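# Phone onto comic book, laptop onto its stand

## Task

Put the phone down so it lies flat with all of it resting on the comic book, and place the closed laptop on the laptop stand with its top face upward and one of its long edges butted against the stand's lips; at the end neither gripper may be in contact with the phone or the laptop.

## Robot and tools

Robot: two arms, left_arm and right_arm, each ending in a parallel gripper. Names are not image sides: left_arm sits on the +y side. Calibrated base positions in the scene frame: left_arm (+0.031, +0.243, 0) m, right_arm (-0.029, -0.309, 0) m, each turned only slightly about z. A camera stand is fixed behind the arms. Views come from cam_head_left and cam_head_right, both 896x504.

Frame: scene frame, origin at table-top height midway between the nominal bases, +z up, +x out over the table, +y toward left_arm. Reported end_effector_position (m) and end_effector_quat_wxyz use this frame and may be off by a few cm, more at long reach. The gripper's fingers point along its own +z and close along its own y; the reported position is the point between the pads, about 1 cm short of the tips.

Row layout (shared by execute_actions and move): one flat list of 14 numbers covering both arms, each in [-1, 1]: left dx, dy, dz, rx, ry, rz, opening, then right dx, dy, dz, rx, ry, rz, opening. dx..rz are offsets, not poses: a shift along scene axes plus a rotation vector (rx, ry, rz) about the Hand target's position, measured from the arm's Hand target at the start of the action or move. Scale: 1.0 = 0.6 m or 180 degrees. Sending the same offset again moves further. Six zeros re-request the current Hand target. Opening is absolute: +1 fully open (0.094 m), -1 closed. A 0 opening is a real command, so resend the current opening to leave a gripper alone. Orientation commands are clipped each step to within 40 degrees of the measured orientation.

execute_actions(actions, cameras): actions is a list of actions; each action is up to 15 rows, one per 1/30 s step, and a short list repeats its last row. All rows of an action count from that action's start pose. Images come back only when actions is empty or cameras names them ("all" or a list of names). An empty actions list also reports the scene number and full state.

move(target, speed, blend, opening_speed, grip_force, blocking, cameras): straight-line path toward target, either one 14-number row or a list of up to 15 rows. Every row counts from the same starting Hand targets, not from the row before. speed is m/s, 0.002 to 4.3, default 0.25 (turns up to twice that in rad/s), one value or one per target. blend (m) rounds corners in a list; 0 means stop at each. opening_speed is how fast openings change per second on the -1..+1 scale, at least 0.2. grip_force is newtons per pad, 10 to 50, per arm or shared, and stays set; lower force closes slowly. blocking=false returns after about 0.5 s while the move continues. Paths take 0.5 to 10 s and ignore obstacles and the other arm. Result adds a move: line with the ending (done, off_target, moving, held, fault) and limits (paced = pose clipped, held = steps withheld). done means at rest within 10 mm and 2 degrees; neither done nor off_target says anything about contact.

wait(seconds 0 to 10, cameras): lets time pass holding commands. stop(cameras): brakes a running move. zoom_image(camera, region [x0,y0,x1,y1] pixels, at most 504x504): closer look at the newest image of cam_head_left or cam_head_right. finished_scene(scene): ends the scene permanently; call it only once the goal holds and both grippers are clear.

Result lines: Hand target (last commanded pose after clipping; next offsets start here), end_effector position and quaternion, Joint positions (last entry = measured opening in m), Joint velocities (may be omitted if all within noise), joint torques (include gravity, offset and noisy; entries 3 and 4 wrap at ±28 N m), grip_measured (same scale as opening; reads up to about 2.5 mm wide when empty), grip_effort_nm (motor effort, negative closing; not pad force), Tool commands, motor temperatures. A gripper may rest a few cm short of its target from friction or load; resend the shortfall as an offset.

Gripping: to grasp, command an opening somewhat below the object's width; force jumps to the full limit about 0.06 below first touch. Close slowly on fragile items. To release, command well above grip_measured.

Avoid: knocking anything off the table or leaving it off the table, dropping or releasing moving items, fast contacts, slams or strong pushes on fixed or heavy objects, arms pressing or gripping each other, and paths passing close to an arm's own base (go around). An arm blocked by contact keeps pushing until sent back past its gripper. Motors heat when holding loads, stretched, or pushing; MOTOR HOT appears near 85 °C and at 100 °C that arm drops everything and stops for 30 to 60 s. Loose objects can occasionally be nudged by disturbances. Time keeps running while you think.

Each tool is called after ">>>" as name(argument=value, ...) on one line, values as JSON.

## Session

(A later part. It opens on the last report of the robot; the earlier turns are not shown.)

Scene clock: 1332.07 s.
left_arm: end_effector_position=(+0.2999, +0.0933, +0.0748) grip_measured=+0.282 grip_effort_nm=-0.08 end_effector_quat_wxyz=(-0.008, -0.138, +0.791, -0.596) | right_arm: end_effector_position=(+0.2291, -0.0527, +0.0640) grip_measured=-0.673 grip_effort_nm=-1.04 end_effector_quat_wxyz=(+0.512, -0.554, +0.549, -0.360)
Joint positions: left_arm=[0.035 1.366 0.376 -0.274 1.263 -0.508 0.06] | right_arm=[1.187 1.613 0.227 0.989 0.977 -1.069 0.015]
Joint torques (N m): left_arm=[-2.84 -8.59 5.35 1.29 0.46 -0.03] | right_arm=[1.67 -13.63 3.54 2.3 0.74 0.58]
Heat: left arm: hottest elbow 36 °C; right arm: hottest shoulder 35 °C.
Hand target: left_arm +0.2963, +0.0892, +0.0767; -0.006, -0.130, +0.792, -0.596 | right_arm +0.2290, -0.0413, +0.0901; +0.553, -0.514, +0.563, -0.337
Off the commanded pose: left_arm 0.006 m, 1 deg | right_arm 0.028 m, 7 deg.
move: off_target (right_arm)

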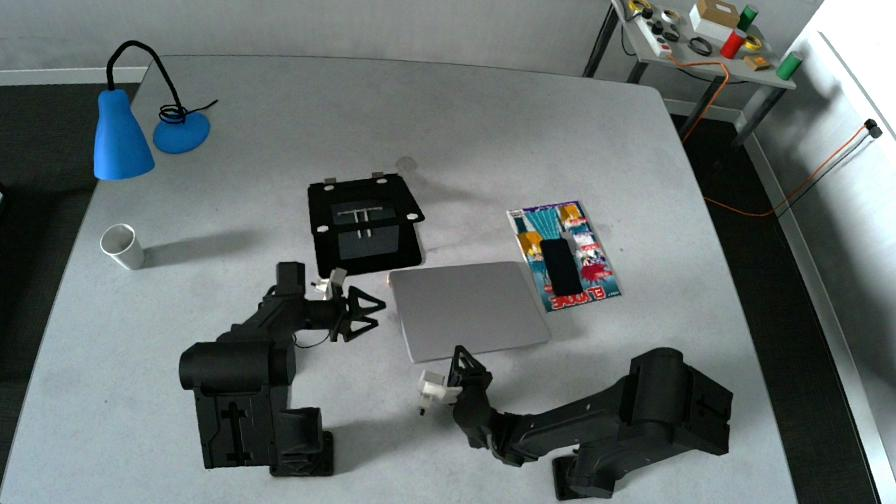

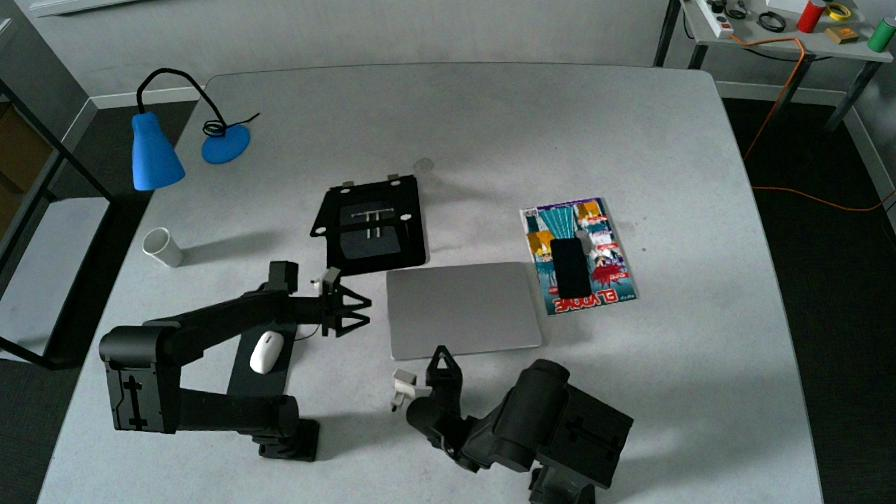

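>>> move(target=[0.021, -0.112, -0.0145, 0, 0, 0, 0.28, 0, 0, 0, 0, 0, 0, -0.85], speed=0.05, cameras=["cam_head_left", "cam_head_right"])

>>> zoom_image(camera="cam_head_right", region=[310, 240, 510, 380])

>>> zoom_image(camera="cam_head_left", region=[310, 240, 510, 380])

Scene clock: 1342.03 s.
left_arm: end_effector_position=(+0.3147, +0.0257, +0.0719) grip_measured=+0.282 grip_effort_nm=-0.08 end_effector_quat_wxyz=(+0.001, -0.131, +0.792, -0.597) | right_arm: end_effector_position=(+0.2291, -0.0527, +0.0640) grip_measured=-0.673 grip_effort_nm=-1.04 end_effector_quat_wxyz=(+0.512, -0.554, +0.549, -0.360)
Joint positions: left_arm=[-0.23 1.444 0.317 0.429 1.106 -1.09 0.06] | right_arm=[1.187 1.613 0.227 0.989 0.977 -1.069 0.015]
Joint torques (N m): left_arm=[-2.08 -7.71 5.03 2.06 0.23 0.02] | right_arm=[1.67 -13.57 3.54 2.33 0.74 0.58]
Heat: left arm: hottest elbow 35 °C; right arm: hottest shoulder 35 °C.
Hand target: left_arm +0.3089, +0.0220, +0.0679; -0.006, -0.130, +0.792, -0.596 | right_arm +0.2290, -0.0413, +0.0901; +0.553, -0.514, +0.563, -0.337
Off the commanded pose: left_arm 0.008 m, 1 deg | right_arm 0.028 m, 7 deg.
move: off_target (right_arm)

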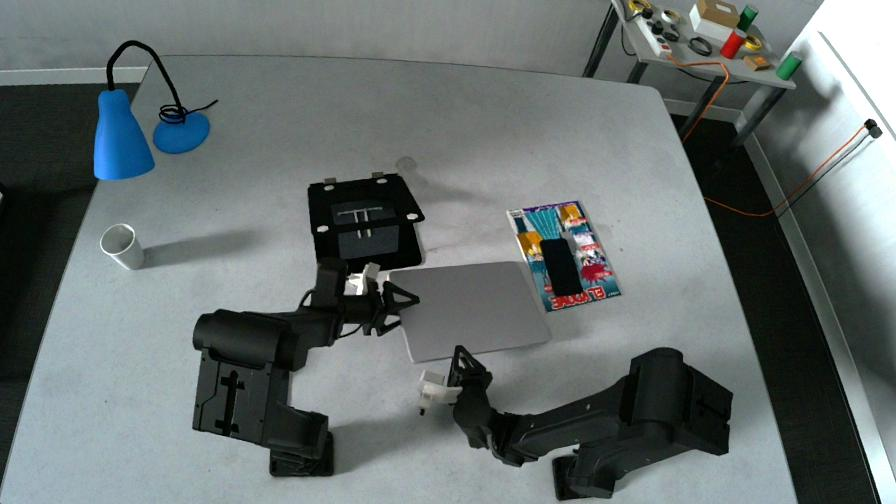

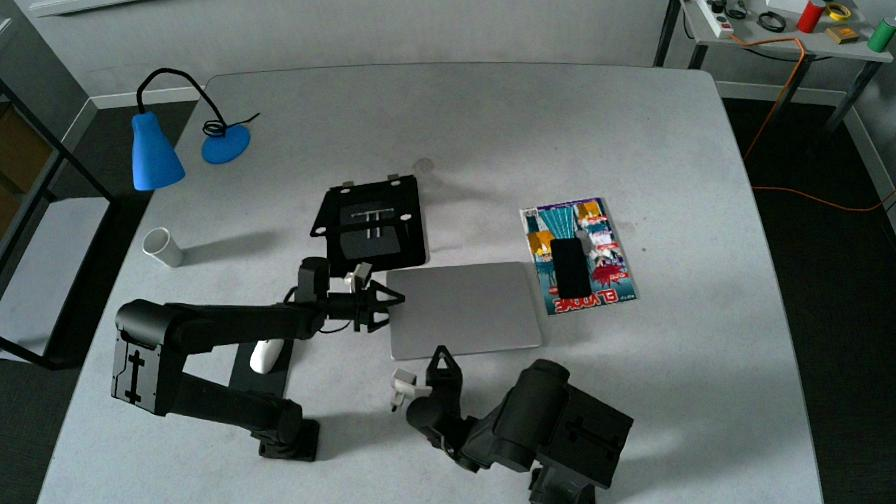

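Scaled by 2.520.

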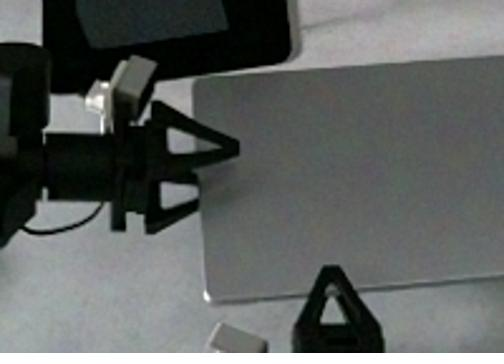

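Scaled by 2.520.

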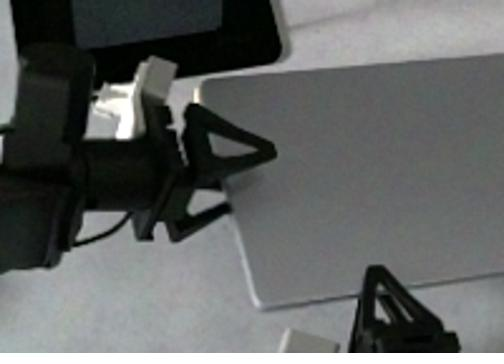

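>>> move(target=[0, 0, 0, 0, 0, 0, -0.85, 0, 0, 0, 0, 0, 0, -0.85], speed=0.05, opening_speed=0.5, cameras=[])

Scene clock: 1346.10 s.
left_arm: end_effector_position=(+0.3131, +0.0260, +0.0690) grip_measured=-0.604 grip_effort_nm=-0.99 end_effector_quat_wxyz=(+0.007, -0.124, +0.794, -0.596) | right_arm: end_effector_position=(+0.2296, -0.0536, +0.0680) grip_measured=-0.674 grip_effort_nm=-1.04 end_effector_quat_wxyz=(+0.517, -0.545, +0.554, -0.359)
Joint positions: left_arm=[-0.23 1.452 0.311 0.441 1.104 -1.07 0.019] | right_arm=[1.188 1.602 0.227 0.989 0.989 -1.056 0.015]
Joint torques (N m): left_arm=[-2.84 -7.88 5.38 1.58 0.32 -0.22] | right_arm=[1.67 -12.86 3.62 2.18 0.38 0.48]
Heat: left arm: hottest elbow 35 °C; right arm: hottest shoulder 35 °C.
Hand target: left_arm +0.3088, +0.0219, +0.0680; -0.006, -0.130, +0.792, -0.596 | right_arm +0.2289, -0.0412, +0.0901; +0.553, -0.514, +0.563, -0.337
Off the commanded pose: left_arm 0.006 m, 2 deg | right_arm 0.025 m, 6 deg.
move: off_target (right_arm)
No camera images: "cameras" was empty.

>>> move(target=[[0, 0, 0, 0, 0, 0, -0.85, -0.01, 0, -0.025, 0, 0, 0, 0.28], [0, 0, 0, 0, 0, 0, -0.85, -0.15, -0.03, -0.025, 0, 0, 0, 0.28], [0.01, -0.047, 0.165, 0.078, 0.015, -0.013, -0.85, -0.15, -0.05, 0.0, 0, 0, 0, 0.28]], speed=[0.05, 0.1, 0.08], blend=[0, 0, 0], cameras=["cam_head_left", "cam_head_right"])

>>> zoom_image(camera="cam_head_right", region=[300, 230, 580, 430])

>>> zoom_image(camera="cam_head_left", region=[300, 230, 580, 430])

Scene clock: 1358.97 s.
left_arm: end_effector_position=(+0.3030, +0.0038, +0.1392) grip_measured=-0.605 grip_effort_nm=-1.01 end_effector_quat_wxyz=(-0.011, -0.112, +0.868, -0.484) | right_arm: end_effector_position=(+0.1420, -0.0732, +0.0877) grip_measured=+0.279 grip_effort_nm=0.07 end_effector_quat_wxyz=(+0.548, -0.514, +0.564, -0.343)
Joint positions: left_arm=[-0.372 1.096 0.527 -0.396 0.87 -0.887 0.019] | right_arm=[1.558 1.322 0.171 0.425 1.322 -0.587 0.06]
Joint torques (N m): left_arm=[-2.96 -8.41 15.64 -0.24 0.55 -0.6] | right_arm=[1.38 -7.36 4.25 0.72 0.45 0.27]
Motor temperatures (°C): left_arm=[23 27 35 24 33 24 27] | right_arm=[26 35 34 25 29 24 27]
Heat: left arm: hottest elbow 35 °C; right arm: hottest shoulder 35 °C.
Hand target: left_arm +0.3150, -0.0063, +0.1669; -0.020, -0.127, +0.861, -0.491 | right_arm +0.1389, -0.0713, +0.0901; +0.553, -0.514, +0.563, -0.337
Off the commanded pose: left_arm 0.032 m, 2 deg | right_arm 0.004 m, 1 deg.
move: off_target (left_arm)

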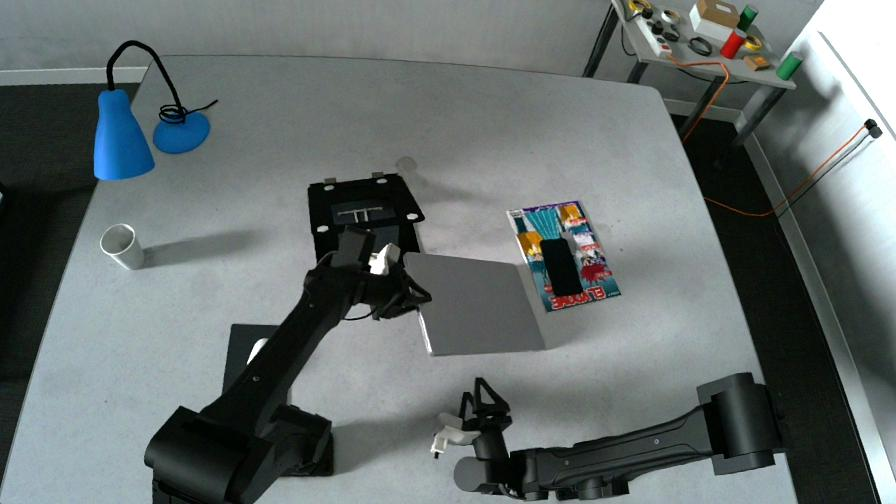

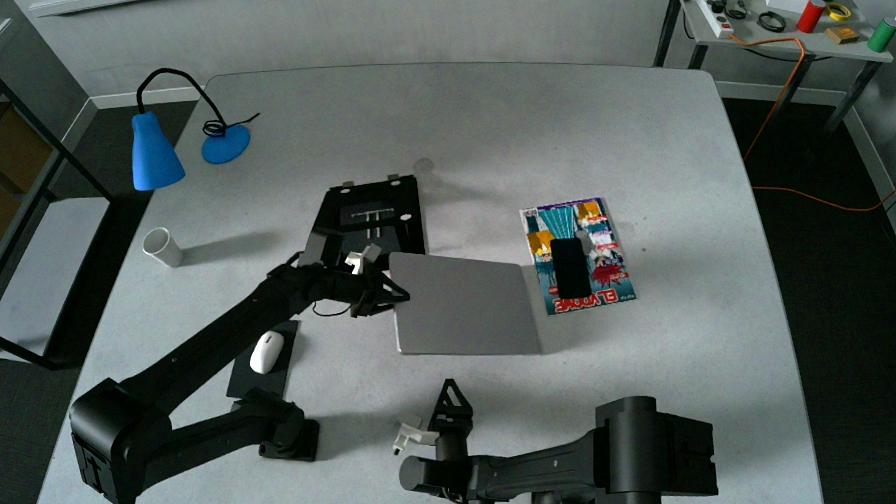

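Scaled by 1.800.

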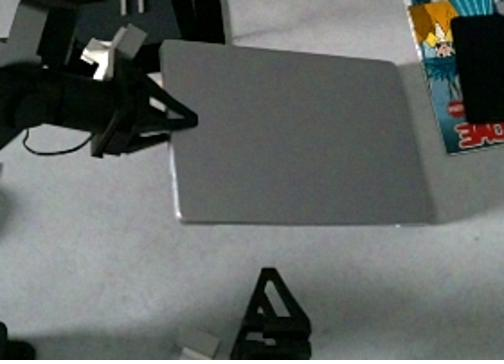

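Scaled by 1.800.

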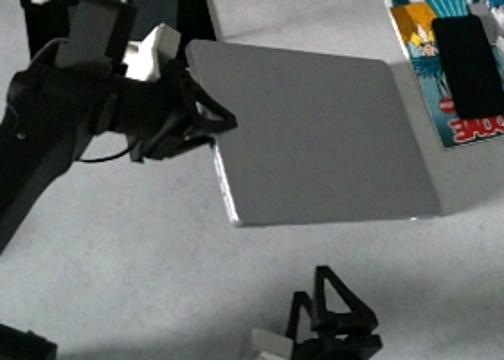

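>>> move(target=[-0.03, 0.25, 0.0, 0, 0, 0, -0.85, 0, 0, 0, 0, 0, 0, 0.28], speed=0.1, cameras=["cam_head_left", "cam_head_right"])

>>> zoom_image(camera="cam_head_right", region=[280, 230, 560, 430])

>>> zoom_image(camera="cam_head_left", region=[280, 230, 560, 430])

Scene clock: 1387.57 s.
left_arm: end_effector_position=(+0.2720, +0.1340, +0.1401) grip_measured=-0.607 grip_effort_nm=-1.00 end_effector_quat_wxyz=(-0.025, -0.098, +0.865, -0.491) | right_arm: end_effector_position=(+0.1420, -0.0732, +0.0877) grip_measured=+0.279 grip_effort_nm=0.07 end_effector_quat_wxyz=(+0.548, -0.514, +0.564, -0.343)
Joint positions: left_arm=[0.144 1.134 0.584 -1.201 1.018 0.047 0.018] | right_arm=[1.558 1.322 0.171 0.425 1.322 -0.586 0.06]
Joint torques (N m): left_arm=[0.91 -6.53 16.09 -1.29 0.72 -0.53] | right_arm=[1.44 -7.36 4.23 0.66 0.46 0.29]
Motor temperatures (°C): left_arm=[23 26 41 24 32 24 28] | right_arm=[26 35 34 25 28 24 26]
Heat: left arm: hottest elbow 41 °C; right arm: hottest shoulder 35 °C.
Hand target: left_arm +0.2970, +0.1438, +0.1669; -0.020, -0.127, +0.861, -0.491 | right_arm +0.1389, -0.0713, +0.0901; +0.553, -0.514, +0.563, -0.336
Off the commanded pose: left_arm 0.038 m, 3 deg | right_arm 0.004 m, 1 deg.
move: off_target (left_arm)

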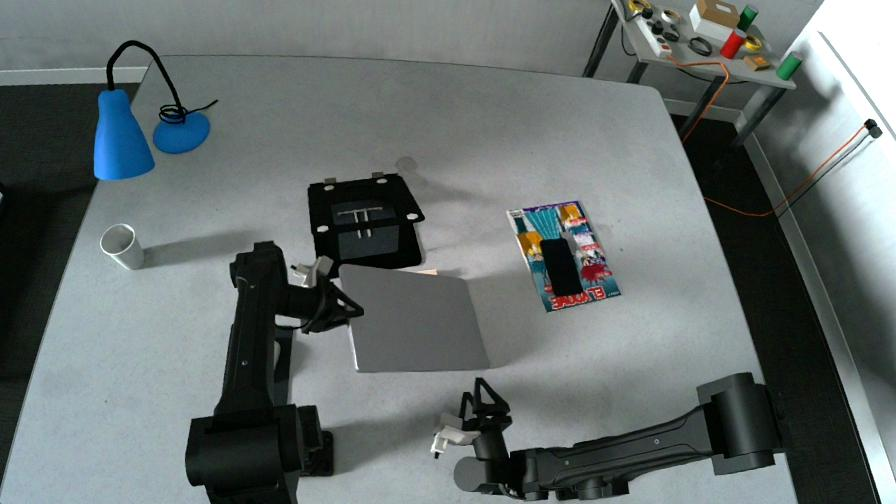

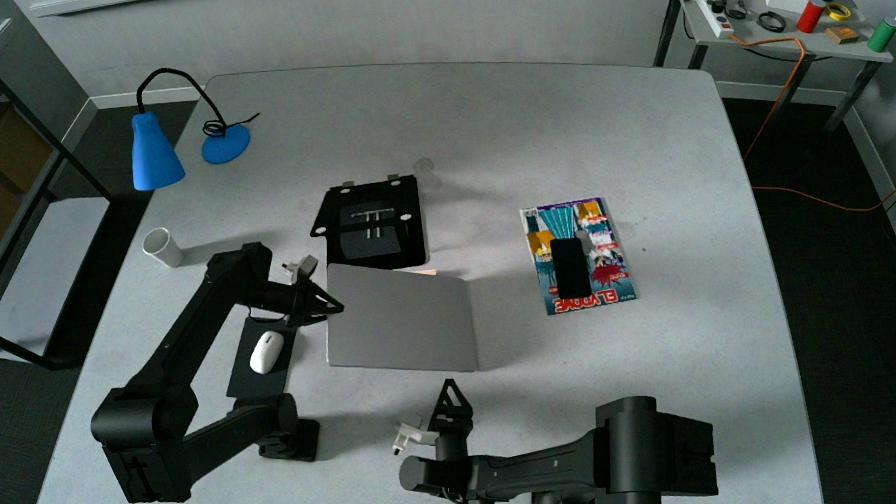

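Scaled by 1.800.

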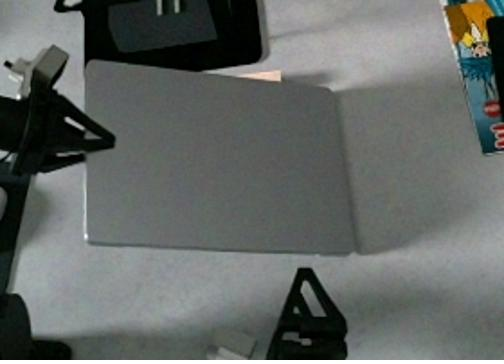

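Scaled by 1.800.

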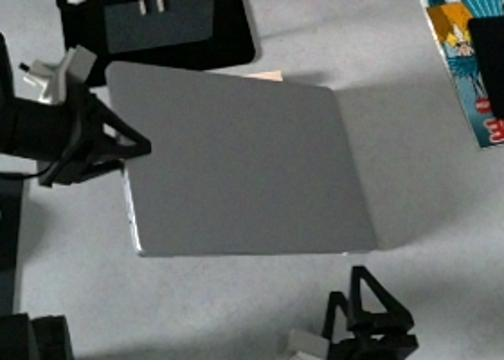

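>>> move(target=[[0, 0, 0, 0, 0, 0, -0.85, -0.023, 0.044, -0.05, 0.051, 0, 0, 0.07], [0, 0, 0, 0, 0, 0, -0.85, 0.112, 0.064, -0.055, 0.051, 0, 0, 0.07]], speed=[0.15, 0.06], blend=[0, 0], cameras=["cam_head_left", "cam_head_right"])

>>> zoom_image(camera="cam_head_right", region=[380, 300, 540, 420])

>>> zoom_image(camera="cam_head_left", region=[400, 300, 560, 420])

Scene clock: 1401.20 s.
left_arm: end_effector_position=(+0.2721, +0.1341, +0.1399) grip_measured=-0.607 grip_effort_nm=-1.01 end_effector_quat_wxyz=(-0.025, -0.097, +0.865, -0.491) | right_arm: end_effector_position=(+0.2009, -0.0367, +0.0582) grip_measured=+0.071 grip_effort_nm=-0.08 end_effector_quat_wxyz=(+0.590, -0.473, +0.587, -0.288)
Joint positions: left_arm=[0.144 1.135 0.584 -1.201 1.018 0.05 0.018] | right_arm=[1.31 1.789 0.221 1.276 1.073 -0.875 0.05]
Joint torques (N m): left_arm=[0.21 -6.3 16.08 -1.63 0.79 -0.56] | right_arm=[-0.44 -8.53 2.37 2.04 0.11 0.17]
Heat: left arm: hottest elbow 43 °C; right arm: hottest shoulder 34 °C.
Hand target: left_arm +0.2970, +0.1437, +0.1669; -0.020, -0.127, +0.861, -0.491 | right_arm +0.2061, -0.0328, +0.0572; +0.592, -0.468, +0.588, -0.290
Off the commanded pose: left_arm 0.038 m, 4 deg | right_arm 0.007 m, 1 deg.
move: off_target (left_arm)

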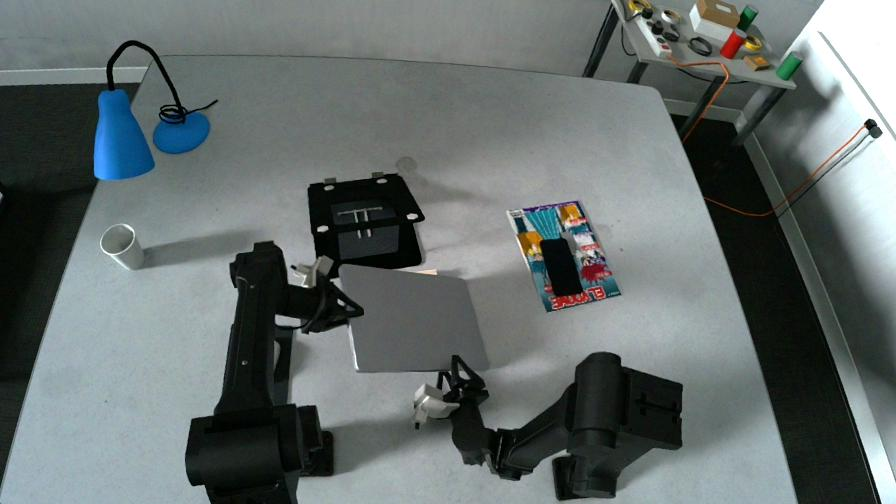

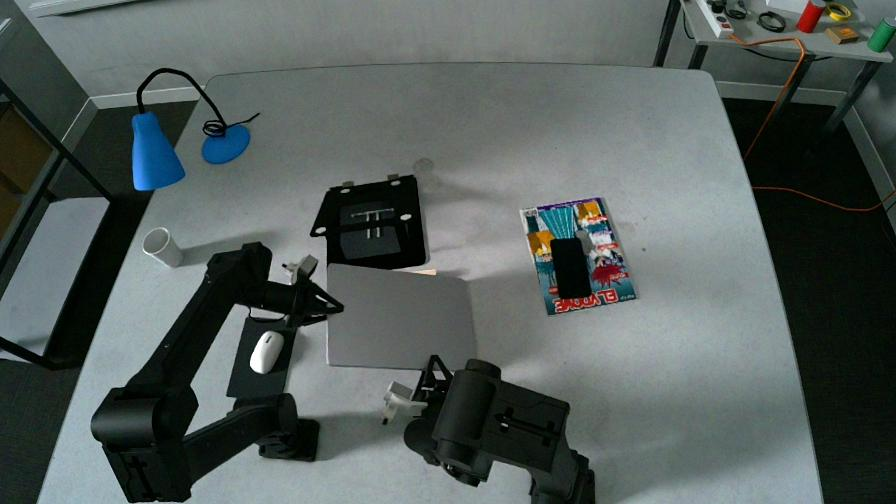

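Scaled by 3.150.

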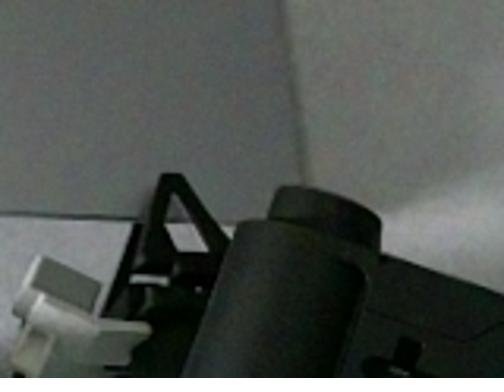

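Scaled by 3.150.

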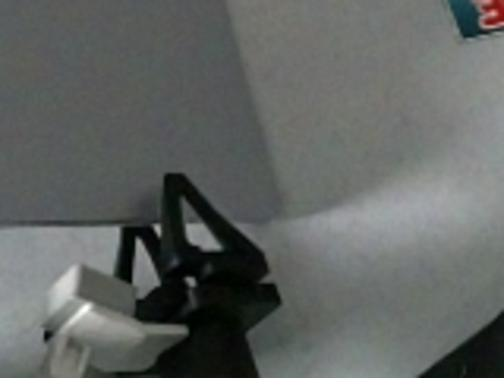

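>>> move(target=[0, 0, 0, 0, 0, 0, -0.85, 0, 0, 0, 0, 0, 0, -0.85], speed=0.05, opening_speed=0.5, cameras=[])

Scene clock: 1404.50 s.
left_arm: end_effector_position=(+0.2723, +0.1348, +0.1395) grip_measured=-0.609 grip_effort_nm=-1.01 end_effector_quat_wxyz=(-0.025, -0.099, +0.865, -0.491) | right_arm: end_effector_position=(+0.2009, -0.0364, +0.0581) grip_measured=-0.671 grip_effort_nm=-1.02 end_effector_quat_wxyz=(+0.591, -0.473, +0.587, -0.286)
Joint positions: left_arm=[0.147 1.137 0.584 -1.202 1.018 0.05 0.018] | right_arm=[1.31 1.792 0.221 1.281 1.071 -0.873 0.015]
Joint torques (N m): left_arm=[-0.5 -6.07 16.24 -1.54 0.76 -0.57] | right_arm=[-0.32 -8.59 2.36 1.81 0.17 0.11]
Heat: left arm: hottest elbow 44 °C; right arm: hottest shoulder 34 °C.
Hand target: left_arm +0.2970, +0.1438, +0.1669; -0.020, -0.127, +0.861, -0.491 | right_arm +0.2062, -0.0329, +0.0571; +0.592, -0.468, +0.588, -0.290
Off the commanded pose: left_arm 0.038 m, 3 deg | right_arm 0.006 m, 1 deg.
move: off_target (left_arm)
No camera images: "cameras" was empty.

>>> move(target=[0.0567, 0.0287, 0.1302, -0.0943, 0.013, 0.0039, -0.85, 0.094, 0.0102, 0.2743, -0.0943, 0.013, 0.0039, -0.85], speed=0.1, cameras=["cam_head_left", "cam_head_right"])

Scene clock: 1435.23 s.
left_arm: end_effector_position=(+0.3043, +0.1506, +0.2060) grip_measured=-0.633 grip_effort_nm=-1.01 end_effector_quat_wxyz=(-0.068, -0.147, +0.788, -0.594) | right_arm: end_effector_position=(+0.2463, -0.0364, +0.1815) grip_measured=-0.671 grip_effort_nm=-1.04 end_effector_quat_wxyz=(-0.499, +0.568, -0.563, +0.335)
Joint positions: left_arm=[0.249 1.303 0.761 -1.633 1.216 0.335 0.017] | right_arm=[1.133 1.053 0.406 0.19 0.887 -1.016 0.015]
Joint torques (N m): left_arm=[-0.15 -9.76 16.58 -2.17 1.7 -0.17] | right_arm=[-0.91 -8.18 13.01 1.09 0.99 -0.63]
Motor temperatures (°C): left_arm=[23 26 46 24 33 24 28] | right_arm=[26 35 34 25 27 24 27]
Heat: left arm: hottest elbow 46 °C; right arm: hottest shoulder 35 °C.
Hand target: left_arm +0.3310, +0.1610, +0.2450; -0.053, -0.138, +0.778, -0.611 | right_arm +0.2626, -0.0268, +0.2218; -0.506, +0.559, -0.548, +0.361
Off the commanded pose: left_arm 0.048 m, 3 deg | right_arm 0.045 m, 4 deg.
joint sent to its limit (left arm) — joint 4 (wrist pitch), lower limit. The joint targets are off in position, not in orientation.
move: off_target (left_arm, right_arm)

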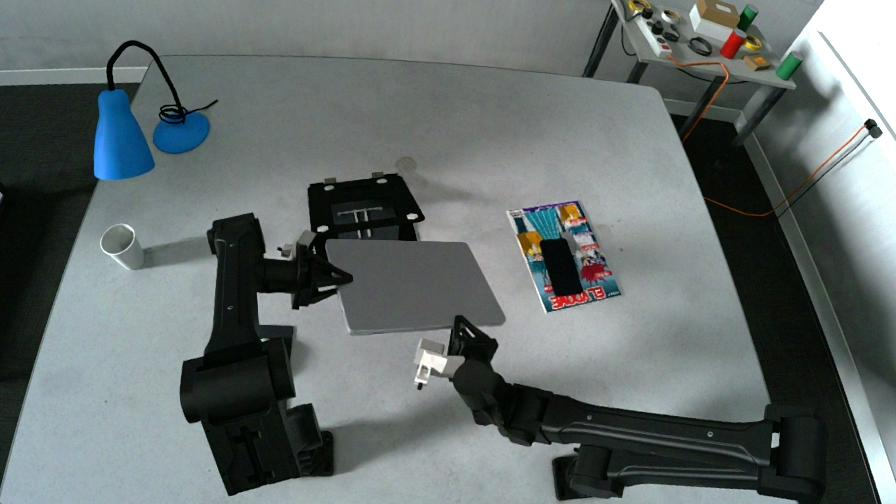

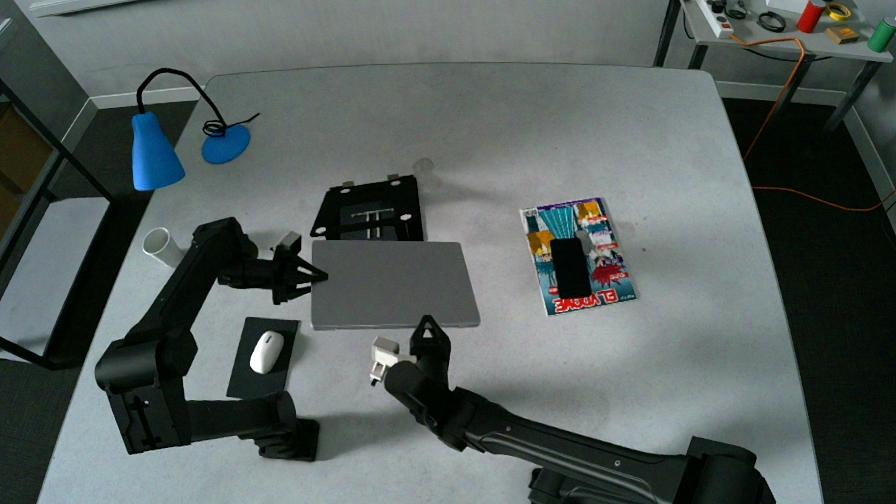

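>>> move(target=[[0.279, 0.153, 0.06, -0.0628, 0.0462, 0.0097, -0.85, 0.3067, 0.1577, 0.145, -0.0628, 0.0462, 0.0097, -0.85], [0.3808, 0.1725, -0.055, -0.0667, 0.0736, 0.0121, -0.85, 0.4205, 0.1825, 0.04, -0.0667, 0.0736, 0.0121, -0.85]], speed=0.12, blend=[0.04, 0], cameras=["cam_head_left", "cam_head_right"])

>>> zoom_image(camera="cam_head_right", region=[270, 130, 530, 330])

>>> zoom_image(camera="cam_head_left", region=[270, 130, 530, 330])

Scene clock: 1447.43 s.
left_arm: end_effector_position=(+0.5453, +0.2601, +0.2021) grip_measured=-0.635 grip_effort_nm=-1.01 end_effector_quat_wxyz=(-0.054, -0.264, +0.714, -0.646) | right_arm: end_effector_position=(+0.4903, +0.0764, +0.2446) grip_measured=-0.675 grip_effort_nm=-1.04 end_effector_quat_wxyz=(-0.389, +0.655, -0.555, +0.334)
Joint positions: left_arm=[0.344 1.887 1.405 -1.654 1.382 0.137 0.017] | right_arm=[0.773 1.594 1.22 -0.211 0.537 -1.25 0.015]
Joint torques (N m): left_arm=[-1.61 -16.79 14.27 -1.42 0.01 -0.65] | right_arm=[-0.91 -13.8 13.38 1.24 -0.21 -0.05]
Heat: left arm: hottest elbow 45 °C; right arm: hottest elbow 37 °C.
Hand target: left_arm +0.5594, +0.2645, +0.2119; -0.145, -0.216, +0.696, -0.669 | right_arm +0.5148, +0.0829, +0.2458; -0.385, +0.657, -0.551, +0.340
Off the commanded pose: left_arm 0.018 m, 12 deg | right_arm 0.025 m, 1 deg.
joint sent to its limit (left arm) — joint 4 (wrist pitch), lower limit. The joint targets are off in orientation, not in position.
move: off_target (left_arm, right_arm)

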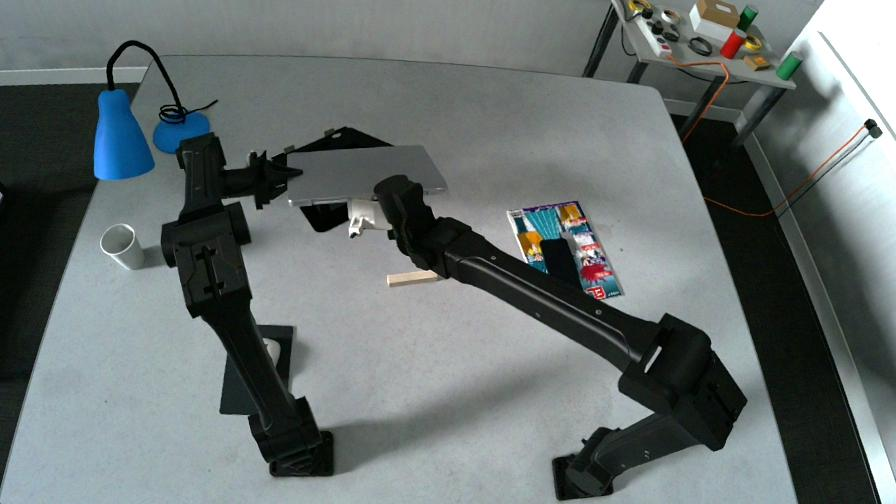

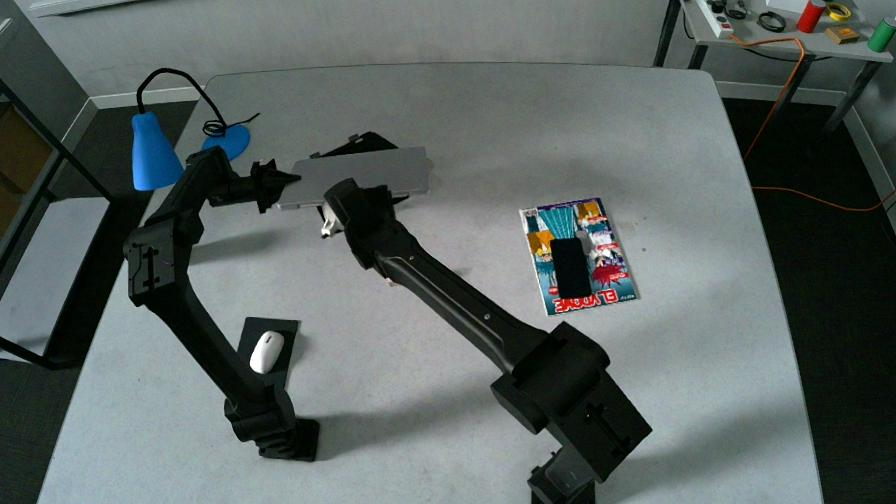

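Scaled by 1.938.

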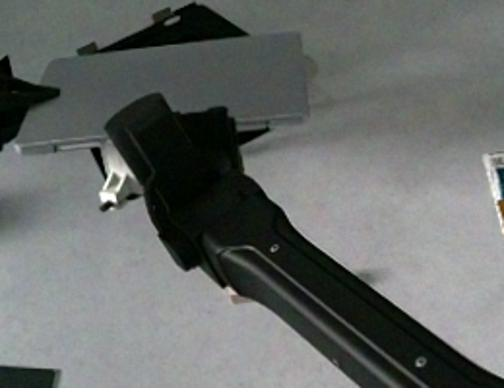

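Scaled by 1.938.

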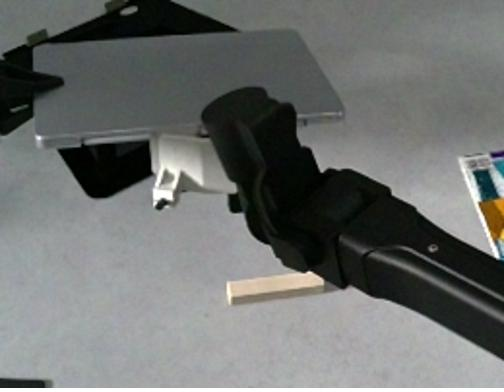

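>>> move(target=[-0.114, -0.04, 0.05, 0, 0, 0.139, -0.85, 0.046, -0.04, 0.034, 0, 0, 0.139, -0.85], speed=0.12, cameras=["cam_head_left", "cam_head_right"])

>>> zoom_image(camera="cam_head_right", region=[250, 110, 510, 310])

>>> zoom_image(camera="cam_head_left", region=[250, 110, 510, 310])

Scene clock: 1473.97 s.
left_arm: end_effector_position=(+0.4996, +0.2415, +0.2074) grip_measured=-0.634 grip_effort_nm=-1.01 end_effector_quat_wxyz=(-0.052, -0.307, +0.646, -0.696) | right_arm: end_effector_position=(+0.5300, +0.0534, +0.2476) grip_measured=-0.675 grip_effort_nm=-1.04 end_effector_quat_wxyz=(-0.441, +0.759, -0.418, +0.233)
Joint positions: left_arm=[0.35 1.723 1.129 -1.338 1.544 -0.158 0.017] | right_arm=[0.569 1.584 1.22 -0.163 -0.007 -1.557 0.015]
Joint torques (N m): left_arm=[-1.38 -21.83 7.64 -0.8 1.25 -0.43] | right_arm=[0.15 -17.03 12.15 1.51 -0.26 -0.2]
Motor temperatures (°C): left_arm=[23 28 42 24 32 24 29] | right_arm=[26 35 46 25 27 24 28]
Heat: left arm: hottest elbow 42 °C; right arm: hottest elbow 46 °C.
Hand target: left_arm +0.4911, +0.2405, +0.2419; +0.003, -0.362, +0.633, -0.685 | right_arm +0.5424, +0.0589, +0.2660; -0.450, +0.761, -0.396, +0.248
Off the commanded pose: left_arm 0.036 m, 9 deg | right_arm 0.023 m, 3 deg.
joint sent to its limit (left arm) — joint 5 (wrist yaw), upper limit. The joint targets are off in orientation, not in position.
move: off_target (left_arm, right_arm)

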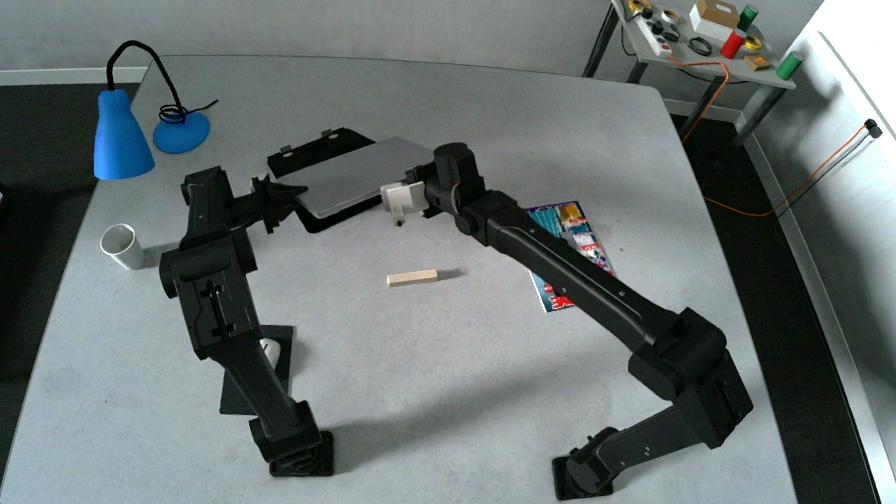

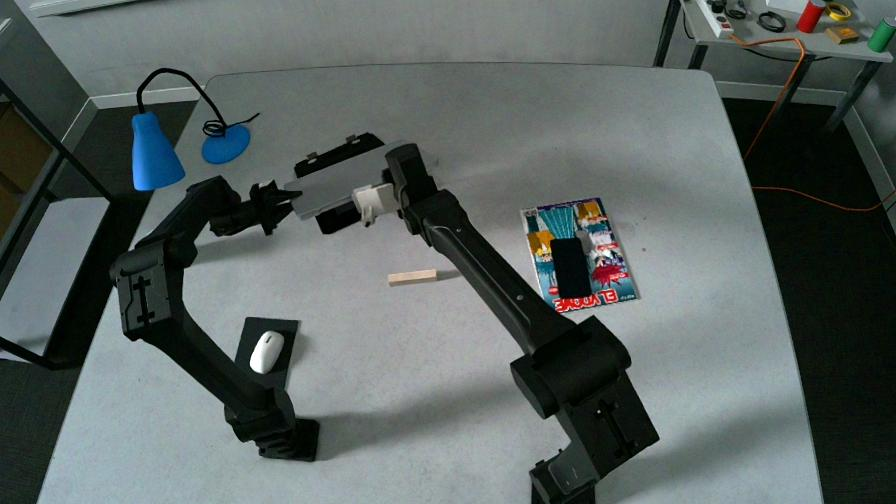

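Scaled by 1.938.

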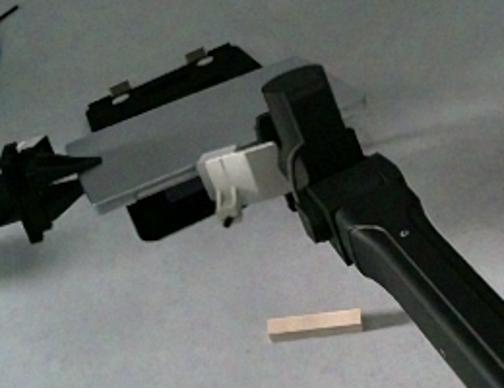

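Scaled by 1.938.

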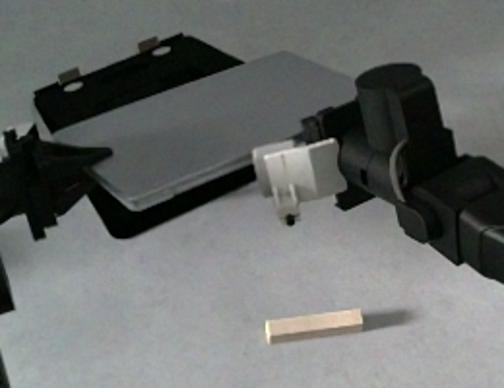

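>>> move(target=[[0.199, 0.119, -0.03, 0, 0, 0.011, -0.85, 0.203, 0.126, -0.044, 0, 0, 0.011, -0.85], [0.199, 0.119, -0.129, 0, 0, 0.011, -0.85, 0.203, 0.126, -0.143, 0, 0, 0.011, -0.85]], speed=0.1, blend=[0.02, 0], cameras=["cam_head_left", "cam_head_right"])

>>> zoom_image(camera="cam_head_right", region=[250, 100, 510, 280])

>>> zoom_image(camera="cam_head_left", region=[230, 100, 490, 280])

Scene clock: 1498.33 s.
left_arm: end_effector_position=(+0.6100, +0.3122, +0.1357) grip_measured=-0.634 grip_effort_nm=-1.01 end_effector_quat_wxyz=(-0.034, -0.337, +0.647, -0.683) | right_arm: end_effector_position=(+0.6477, +0.1265, +0.1745) grip_measured=-0.675 grip_effort_nm=-1.04 end_effector_quat_wxyz=(-0.448, +0.765, -0.405, +0.222)
Joint positions: left_arm=[0.394 1.992 1.352 -0.793 1.505 -0.668 0.017] | right_arm=[0.556 1.992 1.59 -0.121 -0.054 -1.576 0.015]
Joint torques (N m): left_arm=[-1.96 -23.94 8.73 0.76 0.3 -0.43] | right_arm=[0.32 -22.01 12.55 1.89 -0.05 -0.23]
Heat: left arm: hottest elbow 40 °C; right arm: hottest elbow 48 °C.
Hand target: left_arm +0.6104, +0.3118, +0.1646; +0.015, -0.372, +0.626, -0.685 | right_arm +0.6642, +0.1345, +0.1802; -0.454, +0.768, -0.383, +0.240
Off the commanded pose: left_arm 0.029 m, 7 deg | right_arm 0.019 m, 3 deg.
move: off_target (left_arm, right_arm)

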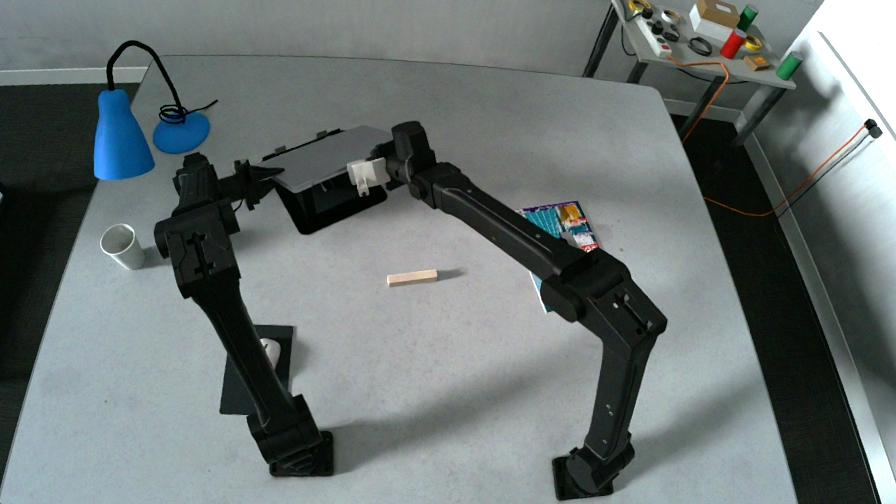

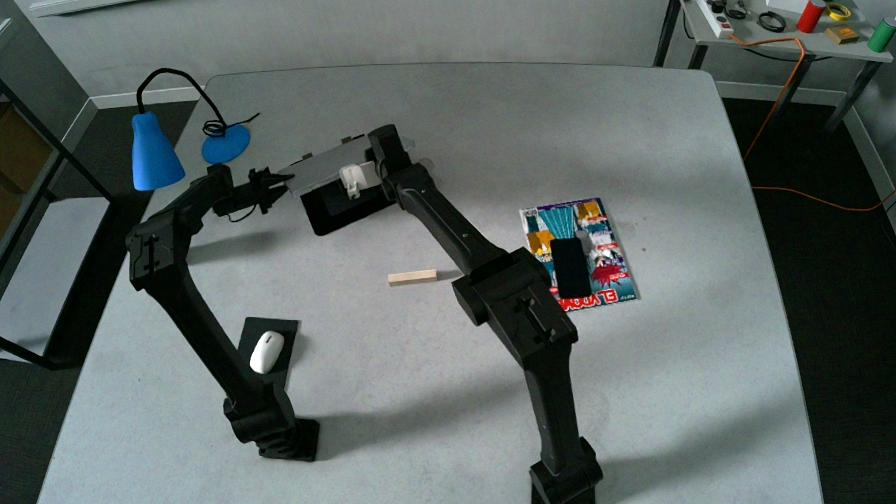

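Scaled by 1.938.

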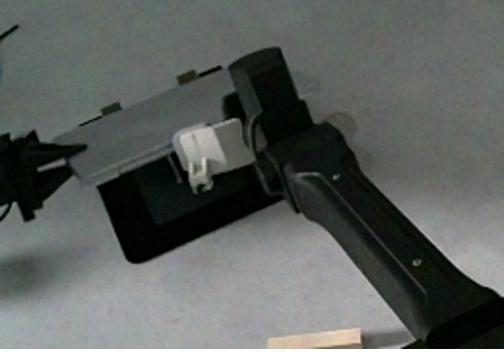

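Scaled by 1.938.

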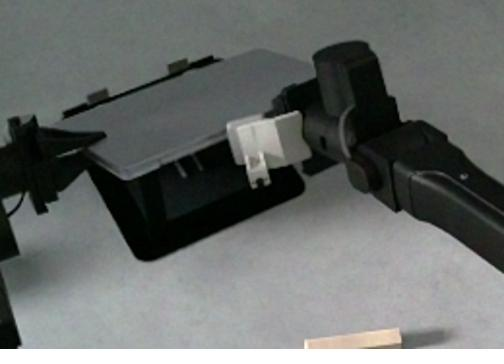

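>>> move(target=[[0.0, 0.056, 0.01, 0, 0, 0, -0.85, 0.0, 0.056, 0.01, 0, 0, 0, -0.85], [0.0, 0.056, -0.05, 0, 0, 0, -0.85, 0.0, 0.056, -0.05, 0, 0, 0, -0.85]], speed=0.06, blend=[0, 0], cameras=["cam_head_left", "cam_head_right"])

>>> zoom_image(camera="cam_head_right", region=[250, 100, 510, 280])

>>> zoom_image(camera="cam_head_left", region=[230, 100, 490, 280])

Scene clock: 1515.67 s.
left_arm: end_effector_position=(+0.6164, +0.3257, +0.1212) grip_measured=-0.634 grip_effort_nm=-1.01 end_effector_quat_wxyz=(-0.018, -0.354, +0.638, -0.683) | right_arm: end_effector_position=(+0.6586, +0.1412, +0.1684) grip_measured=-0.675 grip_effort_nm=-1.03 end_effector_quat_wxyz=(-0.449, +0.760, -0.406, +0.236)
Joint positions: left_arm=[0.41 1.981 1.251 -0.292 1.494 -1.083 0.017] | right_arm=[0.572 2.039 1.638 -0.107 -0.018 -1.574 0.015]
Joint torques (N m): left_arm=[1.32 -22.89 7.1 1.35 -0.17 -0.04] | right_arm=[2.14 -20.54 11.77 2.63 -0.05 -0.07]
Heat: left arm: hottest elbow 40 °C; right arm: hottest elbow 48 °C.
Hand target: left_arm +0.6104, +0.3455, +0.1345; +0.015, -0.372, +0.626, -0.685 | right_arm +0.6643, +0.1680, +0.1502; -0.454, +0.768, -0.383, +0.240
Off the commanded pose: left_arm 0.025 m, 5 deg | right_arm 0.033 m, 3 deg.
move: off_target (left_arm, right_arm)

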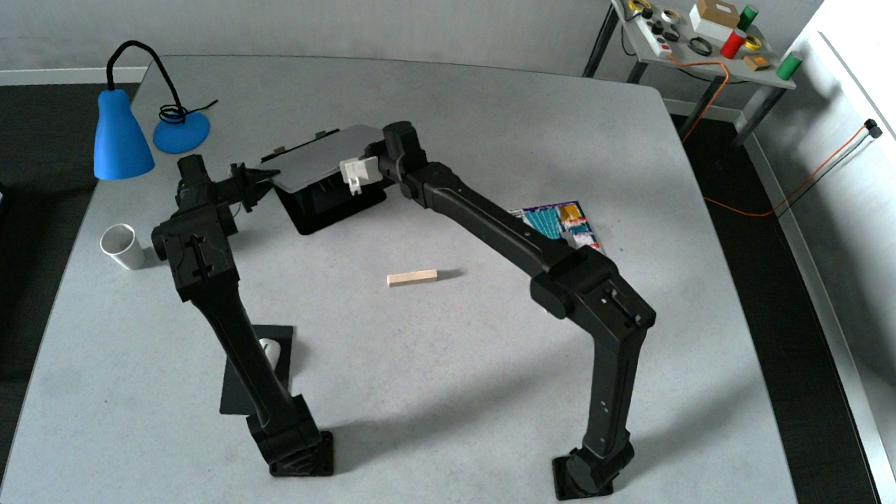

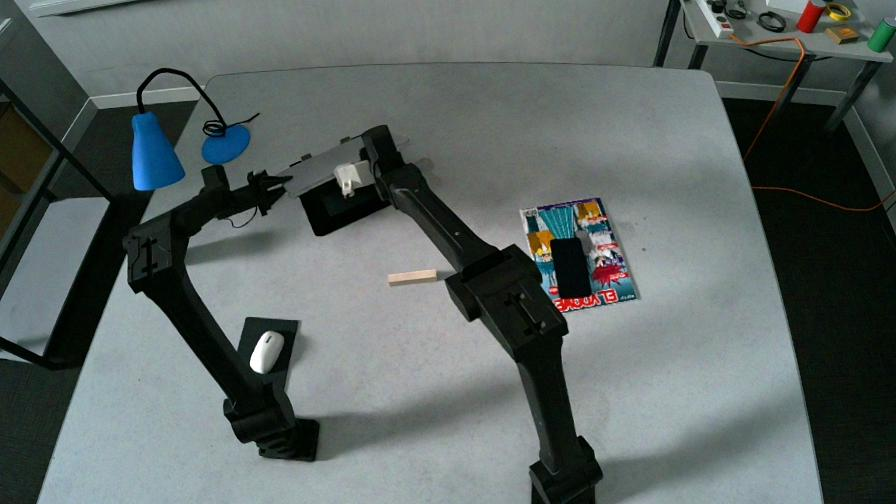

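Scaled by 1.938.

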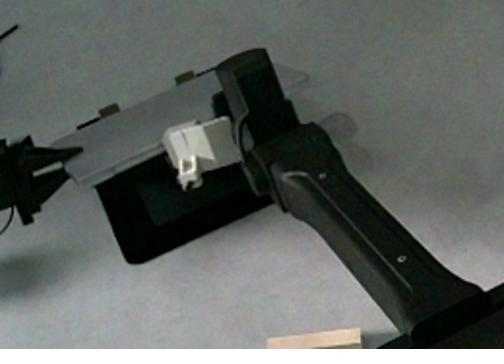

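Scaled by 1.938.

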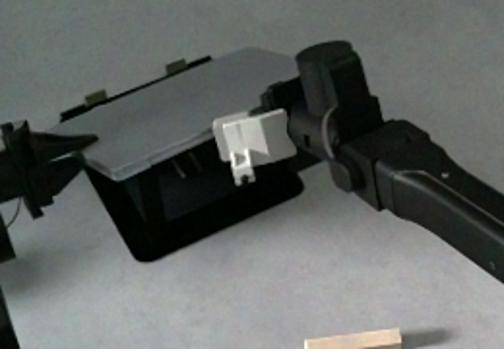

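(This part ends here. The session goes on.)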